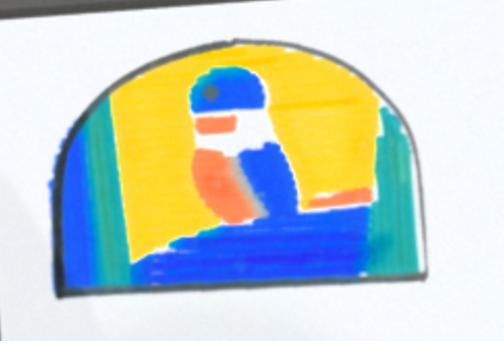

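Emit:
move --pt "0 0 0 0 0 0 1 -0.08 -0.45 -0.45 -0.5 -0.5 0.7 -0.7 -0.003 0.0685 0.2475 0 0 0 1 -0.08 0.65 0.5 0.3 0.2 0.9 -0.94" --pt "0 0 0 0 0 0 1 -0.08 -0.45 -0.45 -0.5 -0.5 0.7 -0.7 -0.0113 0.0685 0.2475 0 0 0 1 -0.08 0.65 0.5 0.3 0.2 0.9 -0.94" --pt "0 0 0 0 0 0 1 -0.08 -0.45 -0.45 -0.5 -0.5 0.7 -0.7 -0.0114 0.08567 0.2465 0 0 0 1 -0.08 0.65 0.5 0.3 0.2 0.9 -0.94" --pt "0 0 0 0 0 0 1 -0.08 -0.45 -0.45 -0.5 -0.5 0.7 -0.7 -0.0114 0.10233 0.24317 0 0 0 1 -0.08 0.65 0.5 0.3 0.2 0.9 -0.94" --pt "0 0 0 0 0 0 1 -0.08 -0.45 -0.45 -0.5 -0.5 0.7 -0.7 -0.0114 0.1190 0.23817 0 0 0 1 -0.08 0.65 0.5 0.3 0.2 0.9 -0.94" --pt "0 0 0 0 0 0 1 -0.08 -0.45 -0.45 -0.5 -0.5 0.7 -0.7 -0.0114 0.13317 0.23067 0 0 0 1 -0.08 0.65 0.5 0.3 0.2 0.9 -0.94" --pt "0 0 0 0 0 0 1 -0.08 -0.45 -0.45 -0.5 -0.5 0.7 -0.7 -0.0114 0.1465 0.22067 0 0 0 1 -0.08 0.65 0.5 0.3 0.2 0.9 -0.94" --pt "0 0 0 0 0 0 1 -0.08 -0.45 -0.45 -0.5 -0.5 0.7 -0.7 -0.0114 0.16067 0.20567 0 0 0 1 -0.08 0.65 0.5 0.3 0.2 0.9 -0.94" --pt "0 0 0 0 0 0 1 -0.08 -0.45 -0.45 -0.5 -0.5 0.7 -0.7 -0.0114 0.1690 0.19483 0 0 0 1 -0.08 0.65 0.5 0.3 0.2 0.9 -0.94" --pt "0 0 0 0 0 0 1 -0.08 -0.45 -0.45 -0.5 -0.5 0.7 -0.7 -0.0114 0.1740 0.1840 0 0 0 1 -0.08 0.65 0.5 0.3 0.2 0.9 -0.94" --pt "0 0 0 0 0 0 1 -0.08 -0.45 -0.45 -0.5 -0.5 0.7 -0.7 -0.0114 0.17617 0.17067 0 0 0 1 -0.08 0.65 0.5 0.3 0.2 0.9 -0.94" --pt "0 0 0 0 0 0 1 -0.08 -0.45 -0.45 -0.5 -0.5 0.7 -0.7 -0.0114 0.17633 0.1550 0 0 0 1 -0.08 0.65 0.5 0.3 0.2 0.9 -0.94" --pt "0 0 0 0 0 0 1 -0.08 -0.45 -0.45 -0.5 -0.5 0.7 -0.7 -0.0114 0.1760 0.1300 0 0 0 1 -0.08 0.65 0.5 0.3 0.2 0.9 -0.94" --pt "0 0 0 0 0 0 1 -0.08 -0.45 -0.45 -0.5 -0.5 0.7 -0.7 -0.0114 0.17583 0.0945 0 0 0 1 -0.08 0.65 0.5 0.3 0.2 0.9 -0.94" --pt "0 0 0 0 0 0 1 -0.08 -0.45 -0.45 -0.5 -0.5 0.7 -0.7 -0.002 0.17583 0.0945 0 0 0 1 -0.08 0.65 0.5 0.3 0.2 0.9 -0.94" --speed '[0.25,0.04,0.08,0.08,0.08,0.08,0.08,0.08,0.08,0.08,0.08,0.08,0.08,0.08,0.1]' --blend '[0,0,0.002,0.002,0.002,0.002,0.002,0.002,0.002,0.002,0.002,0.002,0.002,0,0]'

Emit:
move --target '[0,0,0,0,0,0,1,-0.08,-0.45,-0.45,-0.5,-0.5,0.7,-0.7,0,0.05,-0.10,0,0,0,1,-0.08,0.65,0.5,0.3,0.2,0.9,-0.94]' --speed 0.25 --cameras '["cam_above"]'

Emit:
zoom_image --camera "cam_above" --region '[375, 230, 545, 345]'

Scene clock: 773.03 s.
left_arm: end_effector_position=(+0.5000, -0.0502, +0.2844) hand_measured=(+1.000, -0.080, -0.450, -0.450, -0.500, -0.500) hand_load_n=(+0.0, +0.0, +0.0, +0.0, +0.0, +0.0) hand_stopped_by=(target, target, target, target, target, target) hand_force_limit=0.70 hand_speed=-0.70 end_effector_quat_wxyz=(-0.463, +0.542, -0.533, +0.455) | right_arm: end_effector_position=(+0.4825, +0.4084, +0.0539) hand_measured=(+1.000, -0.082, +0.026, +0.002, +0.024, +0.200) hand_load_n=(-1.5, +6.5, +9.0, +7.0, +1.5, +0.0) hand_stopped_by=(target, target, force, force, force, target) hand_force_limit=0.90 hand_speed=-0.94 end_effector_quat_wxyz=(-0.006, +0.706, +0.004, +0.708)
Joint positions: left_arm=[3.584 -1.235 -2.118 3.182 -1.152 -3.07] | right_arm=[0.849 -0.901 1.821 -0.923 2.406 1.569]
Joint torques (N m): left_arm=[-2.79 -2.66 32.12 -0.81 -0.53 2.51] | right_arm=[8.97 -45.48 -19.74 0.56 1.55 -0.87]
Wrist force (N, zeroed by zero_wrist_force): left_arm=[0.1 0.2 0.1] | right_arm=[-0.2 -0.2 0.0]
Wrist torque (N m, zeroed by zero_wrist_force): left_arm=[0.07 -0.04 -0.08] | right_arm=[-0.02 0.03 -0.06]
Wrist force, peak (N, zeroed by zero_wrist_force): left_arm=[0.5 0.3 -0.2] | right_arm=[1.7 0.0 0.9]
Hand target: left_arm +0.5000, -0.0502, +0.2844; -0.463, +0.542, -0.533, +0.455 | right_arm +0.4825, +0.4084, +0.0540; -0.006, +0.706, +0.004, +0.708
Off the commanded pose: left_arm 0.000 m, 0 deg | right_arm 0.000 m, 0 deg.
move: done

Scene clock: 774.00 s.
left_arm: end_effector_position=(+0.5000, -0.0502, +0.2844) hand_measured=(+1.000, -0.080, -0.450, -0.450, -0.500, -0.500) hand_load_n=(+0.0, +0.0, +0.0, +0.0, +0.0, +0.0) hand_stopped_by=(target, target, target, target, target, target) hand_force_limit=0.70 hand_speed=-0.70 end_effector_quat_wxyz=(-0.463, +0.542, -0.533, +0.455) | right_arm: end_effector_position=(+0.4230, +0.3776, +0.0537) hand_measured=(+1.000, -0.082, +0.026, +0.002, +0.024, +0.200) hand_load_n=(-1.5, +6.5, +9.5, +7.0, +1.5, +0.0) hand_stopped_by=(target, target, force, force, force, target) hand_force_limit=0.90 hand_speed=-0.94 end_effector_quat_wxyz=(-0.006, +0.706, +0.004, +0.708)
Joint positions: left_arm=[3.584 -1.235 -2.118 3.182 -1.152 -3.07] | right_arm=[0.904 -0.978 1.985 -1.011 2.461 1.569]
Joint torques (N m): left_arm=[-2.3 -1.75 30.8 -0.91 -0.29 2.28] | right_arm=[8.99 -40.42 -2.39 -3.1 1.51 -2.25]
Wrist force (N, zeroed by zero_wrist_force): left_arm=[0.3 0.2 0.0] | right_arm=[-0.1 -0.2 0.0]
Wrist torque (N m, zeroed by zero_wrist_force): left_arm=[0.08 -0.08 -0.07] | right_arm=[-0.03 0.01 0.01]
Wrist force, peak (N, zeroed by zero_wrist_force): left_arm=[0.2 0.4 -0.3] | right_arm=[-0.5 -0.8 0.6]
Hand target: left_arm +0.5000, -0.0502, +0.2844; -0.463, +0.542, -0.533, +0.455 | right_arm +0.4230, +0.3776, +0.0538; -0.006, +0.706, +0.004, +0.708
Off the commanded pose: left_arm 0.000 m, 0 deg | right_arm 0.000 m, 0 deg.
move: done
Images, in order (width x height): cam_above 896x504.

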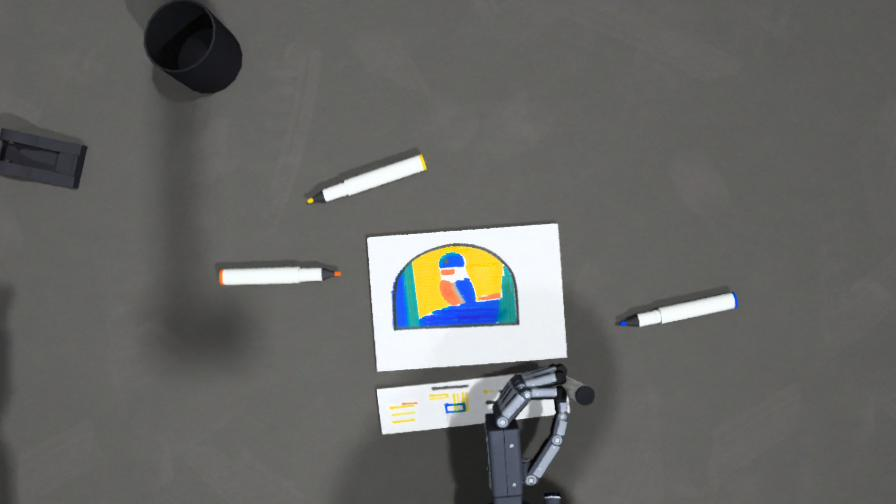

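Scaled by 2.965 from the camera's 896x504 image, which has a finer 1280x720 frame.

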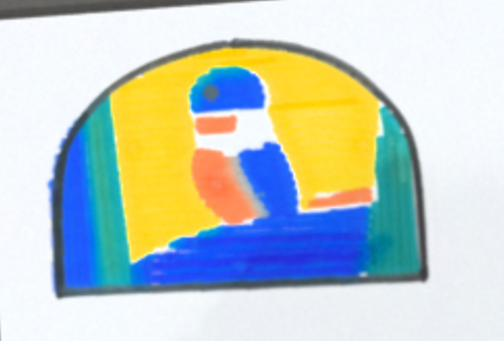

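Emit:
move --pt "0 0 0 0 0 0 1 -0.08 -0.45 -0.45 -0.5 -0.5 0.7 -0.7 0 -0.06717 0.20883 0 0 0 1 -0.08 0.65 0.5 0.3 0.2 0.9 -0.94" --pt "0 0 0 0 0 0 1 -0.08 -0.45 -0.45 -0.5 -0.5 0.7 -0.7 -0.0093 -0.06717 0.20883 0 0 0 1 -0.08 0.65 0.5 0.3 0.2 0.9 -0.94" --pt "0 0 0 0 0 0 1 -0.08 -0.45 -0.45 -0.5 -0.5 0.7 -0.7 -0.0094 -0.08383 0.10133 0 0 0 1 -0.08 0.65 0.5 0.3 0.2 0.9 -0.94" --pt "0 0 0 0 0 0 1 -0.08 -0.45 -0.45 -0.5 -0.5 0.7 -0.7 -0.0095 -0.06717 0.20883 0 0 0 1 -0.08 0.65 0.5 0.3 0.2 0.9 -0.94" --pt "0 0 0 0 0 0 1 -0.08 -0.45 -0.45 -0.5 -0.5 0.7 -0.7 0 -0.06717 0.20883 0 0 0 1 -0.08 0.65 0.5 0.3 0.2 0.9 -0.94" --pt "0 0 0 0 0 0 1 -0.08 -0.45 -0.45 -0.5 -0.5 0.7 -0.7 0 -0.23483 0.22967 0 0 0 1 -0.08 0.65 0.5 0.3 0.2 0.9 -0.94" --speed '[0.25,0.04,0.09,0.09,0.1,0.25]'

Scene clock: 779.50 s.
left_arm: end_effector_position=(+0.5000, -0.0502, +0.2844) hand_measured=(+1.000, -0.080, -0.450, -0.450, -0.500, -0.500) hand_load_n=(+0.0, +0.0, +0.0, +0.0, +0.0, +0.0) hand_stopped_by=(target, target, target, target, target, target) hand_force_limit=0.70 hand_speed=-0.70 end_effector_quat_wxyz=(-0.463, +0.542, -0.533, +0.455) | right_arm: end_effector_position=(+0.5588, +0.5204, +0.0544) hand_measured=(+1.000, -0.082, +0.026, +0.002, +0.022, +0.200) hand_load_n=(-1.5, +6.5, +9.0, +6.5, +2.0, +0.0) hand_stopped_by=(target, target, force, force, force, target) hand_force_limit=0.90 hand_speed=-0.94 end_effector_quat_wxyz=(-0.006, +0.706, +0.004, +0.708)
Joint positions: left_arm=[3.584 -1.235 -2.118 3.182 -1.152 -3.07] | right_arm=[0.876 -0.674 1.343 -0.674 2.432 1.569]
Joint torques (N m): left_arm=[-2.39 -2.56 28.08 -0.85 -0.29 2.45] | right_arm=[9.25 -39.33 -23.21 0.51 1.8 1.91]
Wrist force (N, zeroed by zero_wrist_force): left_arm=[0.2 0.0 -0.3] | right_arm=[-0.5 -0.4 -0.2]
Wrist torque (N m, zeroed by zero_wrist_force): left_arm=[0.06 -0.08 -0.06] | right_arm=[-0.04 0.09 -0.17]
Wrist force, peak (N, zeroed by zero_wrist_force): left_arm=[0.6 -0.2 -0.3] | right_arm=[-0.3 -2.0 -0.1]
Hand target: left_arm +0.5000, -0.0502, +0.2844; -0.463, +0.542, -0.533, +0.455 | right_arm +0.5588, +0.5204, +0.0544; -0.006, +0.706, +0.004, +0.708
Off the commanded pose: left_arm 0.000 m, 0 deg | right_arm 0.000 m, 0 deg.
move: done

Emit:
move --pt "0 0 0 0 0 0 1 -0.08 -0.45 -0.45 -0.5 -0.5 0.7 -0.7 -0.0094 0 0 0 0 0 1 -0.08 0.65 0.5 0.3 0.2 0.9 -0.94" --pt "0 0 0 0 0 0 1 -0.08 -0.45 -0.45 -0.5 -0.5 0.7 -0.7 -0.0094 0.00583 -0.11083 0 0 0 1 -0.08 0.65 0.5 0.3 0.2 0.9 -0.94" --pt "0 0 0 0 0 0 1 -0.08 -0.45 -0.45 -0.5 -0.5 0.7 -0.7 -0.0094 0.0065 -0.12383 0 0 0 1 -0.08 0.65 0.5 0.3 0.2 0.9 -0.94" --pt "0 0 0 0 0 0 1 -0.08 -0.45 -0.45 -0.5 -0.5 0.7 -0.7 -0.0095 0.00583 -0.11083 0 0 0 1 -0.08 0.65 0.5 0.3 0.2 0.9 -0.94" --pt "0 0 0 0 0 0 1 -0.08 -0.45 -0.45 -0.5 -0.5 0.7 -0.7 -0.0095 0 0 0 0 0 1 -0.08 0.65 0.5 0.3 0.2 0.9 -0.94" --pt "0 0 0 0 0 0 1 -0.08 -0.45 -0.45 -0.5 -0.5 0.7 -0.7 0 0 0 0 0 0 1 -0.08 0.65 0.5 0.3 0.2 0.9 -0.94" --pt "0 0 0 0 0 0 1 -0.08 -0.45 -0.45 -0.5 -0.5 0.7 -0.7 0 -0.0140 -0.01167 0 0 0 1 -0.08 0.65 0.5 0.3 0.2 0.9 -0.94" --pt "0 0 0 0 0 0 1 -0.08 -0.45 -0.45 -0.5 -0.5 0.7 -0.7 -0.0094 -0.0140 -0.01167 0 0 0 1 -0.08 0.65 0.5 0.3 0.2 0.9 -0.94" --pt "0 0 0 0 0 0 1 -0.08 -0.45 -0.45 -0.5 -0.5 0.7 -0.7 -0.0094 -0.0100 -0.1235 0 0 0 1 -0.08 0.65 0.5 0.3 0.2 0.9 -0.94" --pt "0 0 0 0 0 0 1 -0.08 -0.45 -0.45 -0.5 -0.5 0.7 -0.7 -0.0095 -0.0140 -0.01167 0 0 0 1 -0.08 0.65 0.5 0.3 0.2 0.9 -0.94" --pt "0 0 0 0 0 0 1 -0.08 -0.45 -0.45 -0.5 -0.5 0.7 -0.7 0 -0.0140 -0.01167 0 0 0 1 -0.08 0.65 0.5 0.3 0.2 0.9 -0.94" --speed '[0.04,0.09,0.09,0.09,0.09,0.1,0.2,0.04,0.09,0.09,0.1]' --blend '[0,0.002,0,0.002,0,0,0,0,0,0,0]'

Emit:
move --target '[0,0,0,0,0,0,1,-0.08,-0.45,-0.45,-0.5,-0.5,0.7,-0.7,0.001,0.05,-0.20,0,0,0,1,-0.08,0.65,0.5,0.3,0.2,0.9,-0.94]' --speed 0.25 --cameras '["cam_above"]'

Emit:
zoom_image --camera "cam_above" --region '[375, 230, 545, 345]'

Scene clock: 786.77 s.
left_arm: end_effector_position=(+0.5000, -0.0502, +0.2844) hand_measured=(+1.000, -0.080, -0.450, -0.450, -0.500, -0.500) hand_load_n=(+0.0, +0.0, +0.0, -0.5, +0.0, +0.0) hand_stopped_by=(target, target, target, target, target, target) hand_force_limit=0.70 hand_speed=-0.70 end_effector_quat_wxyz=(-0.463, +0.542, -0.533, +0.455) | right_arm: end_effector_position=(+0.5517, +0.5287, +0.0542) hand_measured=(+1.000, -0.082, +0.026, +0.002, +0.022, +0.200) hand_load_n=(-1.5, +6.5, +9.0, +7.0, +1.5, +0.0) hand_stopped_by=(target, target, force, force, force, target) hand_force_limit=0.90 hand_speed=-0.94 end_effector_quat_wxyz=(-0.006, +0.706, +0.004, +0.708)
Joint positions: left_arm=[3.584 -1.235 -2.118 3.182 -1.152 -3.07] | right_arm=[0.892 -0.666 1.327 -0.665 2.449 1.569]
Joint torques (N m): left_arm=[-4.03 -1.4 31.08 -0.81 -0.29 2.23] | right_arm=[-13.96 -53.79 -23.88 0.62 -1.59 1.93]
Wrist force (N, zeroed by zero_wrist_force): left_arm=[0.1 0.1 -0.1] | right_arm=[-0.4 -0.2 0.0]
Wrist torque (N m, zeroed by zero_wrist_force): left_arm=[0.07 -0.06 -0.08] | right_arm=[-0.03 0.06 -0.11]
Wrist force, peak (N, zeroed by zero_wrist_force): left_arm=[0.5 0.2 -0.3] | right_arm=[2.6 -0.2 1.2]
Hand target: left_arm +0.5000, -0.0502, +0.2844; -0.463, +0.542, -0.533, +0.455 | right_arm +0.5517, +0.5287, +0.0543; -0.006, +0.706, +0.004, +0.708
Off the commanded pose: left_arm 0.000 m, 0 deg | right_arm 0.000 m, 0 deg.
move: done

Scene clock: 787.87 s.
left_arm: end_effector_position=(+0.5000, -0.0502, +0.2844) hand_measured=(+1.000, -0.080, -0.450, -0.450, -0.500, -0.500) hand_load_n=(+0.0, +0.0, +0.0, +0.0, +0.0, -0.5) hand_stopped_by=(target, target, target, target, target, target) hand_force_limit=0.70 hand_speed=-0.70 end_effector_quat_wxyz=(-0.463, +0.542, -0.533, +0.455) | right_arm: end_effector_position=(+0.4322, +0.4970, +0.0546) hand_measured=(+1.000, -0.082, +0.026, +0.002, +0.022, +0.200) hand_load_n=(-1.5, +6.5, +9.5, +6.5, +1.5, +0.0) hand_stopped_by=(target, target, force, force, force, target) hand_force_limit=0.90 hand_speed=-0.94 end_effector_quat_wxyz=(-0.006, +0.706, +0.004, +0.708)
Joint positions: left_arm=[3.584 -1.235 -2.118 3.182 -1.152 -3.07] | right_arm=[1.024 -0.802 1.61 -0.813 2.581 1.568]
Joint torques (N m): left_arm=[-1.57 -2.16 30.54 -0.87 -0.33 2.57] | right_arm=[9.09 -49.58 -5.65 -2.44 1.68 -2.38]
Wrist force (N, zeroed by zero_wrist_force): left_arm=[0.3 0.0 0.0] | right_arm=[-0.3 -0.2 0.0]
Wrist torque (N m, zeroed by zero_wrist_force): left_arm=[0.05 -0.09 -0.06] | right_arm=[-0.03 0.04 -0.01]
Wrist force, peak (N, zeroed by zero_wrist_force): left_arm=[0.4 0.4 -0.2] | right_arm=[-0.3 -0.8 1.2]
Hand target: left_arm +0.5000, -0.0502, +0.2844; -0.463, +0.542, -0.533, +0.455 | right_arm +0.4321, +0.4970, +0.0546; -0.006, +0.706, +0.004, +0.708
Off the commanded pose: left_arm 0.000 m, 0 deg | right_arm 0.000 m, 0 deg.
move: done
Images, in order (width x height): cam_above 896x504.

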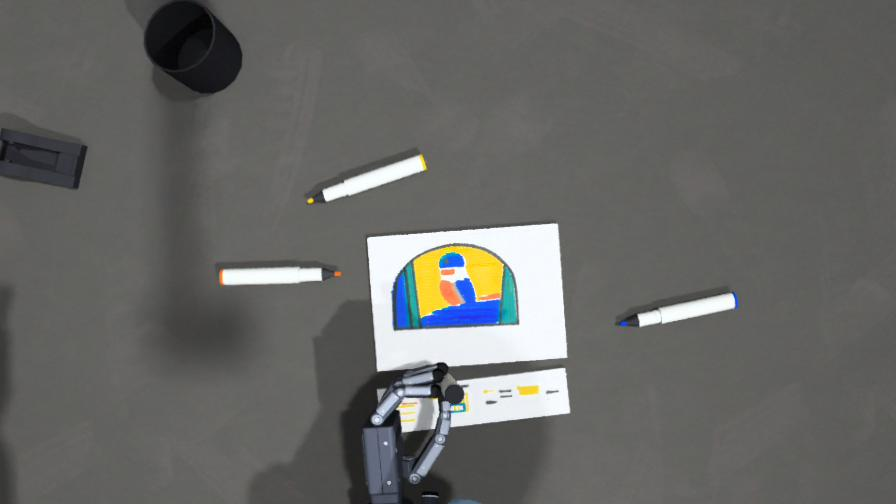

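Scaled by 2.965 from the camera's 896x504 image, which has a finer 1280x720 frame.

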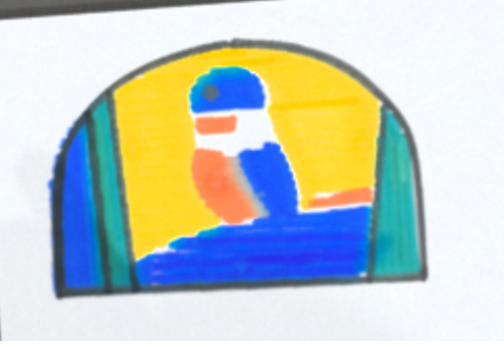

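Emit:
zoom_image --camera "cam_above" --region '[410, 270, 470, 335]'

Emit:
zoom_image --camera "cam_above" --region '[450, 265, 510, 330]'

Scaled by 7.754 from the camera's 896x504 image, which has a finer 1280x720 frame.

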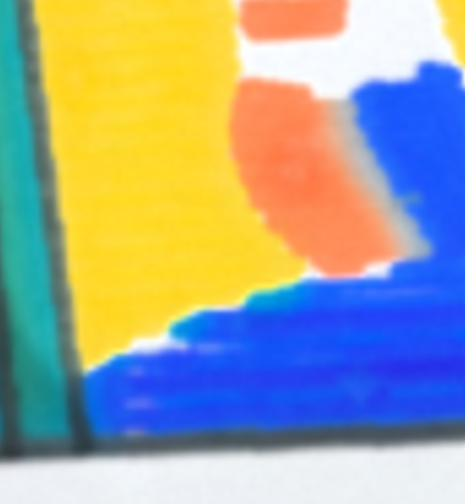

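Scaled by 7.754 from the camera's 896x504 image, which has a finer 1280x720 frame.

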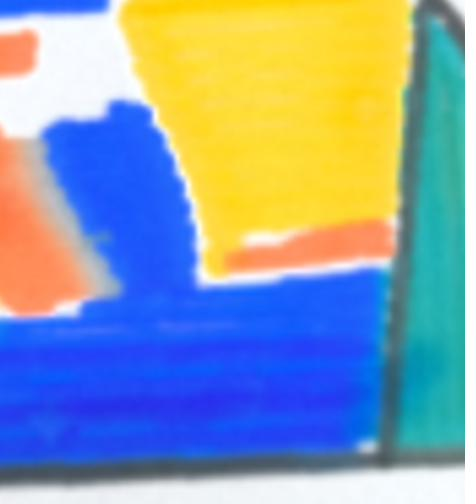

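Emit:
move --pt "0 0 0 0 0 0 1 -0.08 -0.45 -0.45 -0.5 -0.5 0.7 -0.7 -0.001 -0.0285 0.10283 0 0 0 1 -0.08 0.65 0.5 0.3 0.2 0.9 -0.94" --pt "0 0 0 0 0 0 1 -0.08 -0.45 -0.45 -0.5 -0.5 0.7 -0.7 -0.0105 -0.0285 0.10283 0 0 0 1 -0.08 0.65 0.5 0.3 0.2 0.9 -0.94" --pt "0 0 0 0 0 0 1 -0.08 -0.45 -0.45 -0.5 -0.5 0.7 -0.7 -0.0105 -0.01933 0.10667 0 0 0 1 -0.08 0.65 0.5 0.3 0.2 0.9 -0.94" --pt "0 0 0 0 0 0 1 -0.08 -0.45 -0.45 -0.5 -0.5 0.7 -0.7 -0.0105 -0.0085 0.11133 0 0 0 1 -0.08 0.65 0.5 0.3 0.2 0.9 -0.94" --pt "0 0 0 0 0 0 1 -0.08 -0.45 -0.45 -0.5 -0.5 0.7 -0.7 -0.0105 0.00233 0.1155 0 0 0 1 -0.08 0.65 0.5 0.3 0.2 0.9 -0.94" --pt "0 0 0 0 0 0 1 -0.08 -0.45 -0.45 -0.5 -0.5 0.7 -0.7 -0.0105 0.0140 0.11933 0 0 0 1 -0.08 0.65 0.5 0.3 0.2 0.9 -0.94" --pt "0 0 0 0 0 0 1 -0.08 -0.45 -0.45 -0.5 -0.5 0.7 -0.7 -0.0105 0.0270 0.12217 0 0 0 1 -0.08 0.65 0.5 0.3 0.2 0.9 -0.94" --pt "0 0 0 0 0 0 1 -0.08 -0.45 -0.45 -0.5 -0.5 0.7 -0.7 -0.0105 0.0465 0.12417 0 0 0 1 -0.08 0.65 0.5 0.3 0.2 0.9 -0.94" --pt "0 0 0 0 0 0 1 -0.08 -0.45 -0.45 -0.5 -0.5 0.7 -0.7 -0.0105 0.0590 0.1255 0 0 0 1 -0.08 0.65 0.5 0.3 0.2 0.9 -0.94" --pt "0 0 0 0 0 0 1 -0.08 -0.45 -0.45 -0.5 -0.5 0.7 -0.7 -0.0105 0.0765 0.12717 0 0 0 1 -0.08 0.65 0.5 0.3 0.2 0.9 -0.94" --pt "0 0 0 0 0 0 1 -0.08 -0.45 -0.45 -0.5 -0.5 0.7 -0.7 -0.0105 0.09067 0.12717 0 0 0 1 -0.08 0.65 0.5 0.3 0.2 0.9 -0.94" --pt "0 0 0 0 0 0 1 -0.08 -0.45 -0.45 -0.5 -0.5 0.7 -0.7 -0.0105 0.10233 0.12767 0 0 0 1 -0.08 0.65 0.5 0.3 0.2 0.9 -0.94" --pt "0 0 0 0 0 0 1 -0.08 -0.45 -0.45 -0.5 -0.5 0.7 -0.7 -0.0105 0.12067 0.12867 0 0 0 1 -0.08 0.65 0.5 0.3 0.2 0.9 -0.94" --pt "0 0 0 0 0 0 1 -0.08 -0.45 -0.45 -0.5 -0.5 0.7 -0.7 -0.001 0.12067 0.12867 0 0 0 1 -0.08 0.65 0.5 0.3 0.2 0.9 -0.94" --pt "0 0 0 0 0 0 1 -0.08 -0.45 -0.45 -0.5 -0.5 0.7 -0.7 -0.001 0.1215 0.13917 0 0 0 1 -0.08 0.65 0.5 0.3 0.2 0.9 -0.94" --speed '[0.25,0.04,0.08,0.08,0.08,0.08,0.08,0.08,0.08,0.08,0.08,0.08,0.08,0.1,0.1]' --blend '[0,0,0.002,0.002,0.002,0.002,0.002,0.002,0.002,0.002,0.002,0.002,0,0,0]'

Scene clock: 793.00 s.
left_arm: end_effector_position=(+0.5000, -0.0502, +0.2844) hand_measured=(+1.000, -0.080, -0.450, -0.450, -0.500, -0.500) hand_load_n=(+0.0, +0.0, +0.0, +0.0, +0.0, +0.0) hand_stopped_by=(target, target, target, target, target, target) hand_force_limit=0.70 hand_speed=-0.70 end_effector_quat_wxyz=(-0.463, +0.542, -0.533, +0.455) | right_arm: end_effector_position=(+0.5165, +0.4253, +0.0541) hand_measured=(+1.000, -0.082, +0.026, +0.002, +0.022, +0.200) hand_load_n=(-1.5, +6.5, +9.5, +6.5, +1.5, +0.0) hand_stopped_by=(target, target, force, force, force, target) hand_force_limit=0.90 hand_speed=-0.94 end_effector_quat_wxyz=(-0.006, +0.706, +0.004, +0.708)
Joint positions: left_arm=[3.584 -1.235 -2.118 3.182 -1.152 -3.07] | right_arm=[0.823 -0.854 1.72 -0.87 2.379 1.569]
Joint torques (N m): left_arm=[-3.23 -2.23 29.36 -0.64 -0.54 2.36] | right_arm=[-14.18 -30.89 -20.56 0.66 -1.63 0.87]
Wrist force (N, zeroed by zero_wrist_force): left_arm=[0.3 0.1 -0.1] | right_arm=[0.1 0.0 0.1]
Wrist torque (N m, zeroed by zero_wrist_force): left_arm=[0.07 -0.10 -0.06] | right_arm=[0.01 -0.02 -0.09]
Wrist force, peak (N, zeroed by zero_wrist_force): left_arm=[0.6 0.4 -0.1] | right_arm=[1.6 -1.4 -0.3]
Hand target: left_arm +0.5000, -0.0502, +0.2844; -0.463, +0.542, -0.533, +0.455 | right_arm +0.5166, +0.4253, +0.0541; -0.006, +0.706, +0.004, +0.708
Off the commanded pose: left_arm 0.000 m, 0 deg | right_arm 0.000 m, 0 deg.
move: done


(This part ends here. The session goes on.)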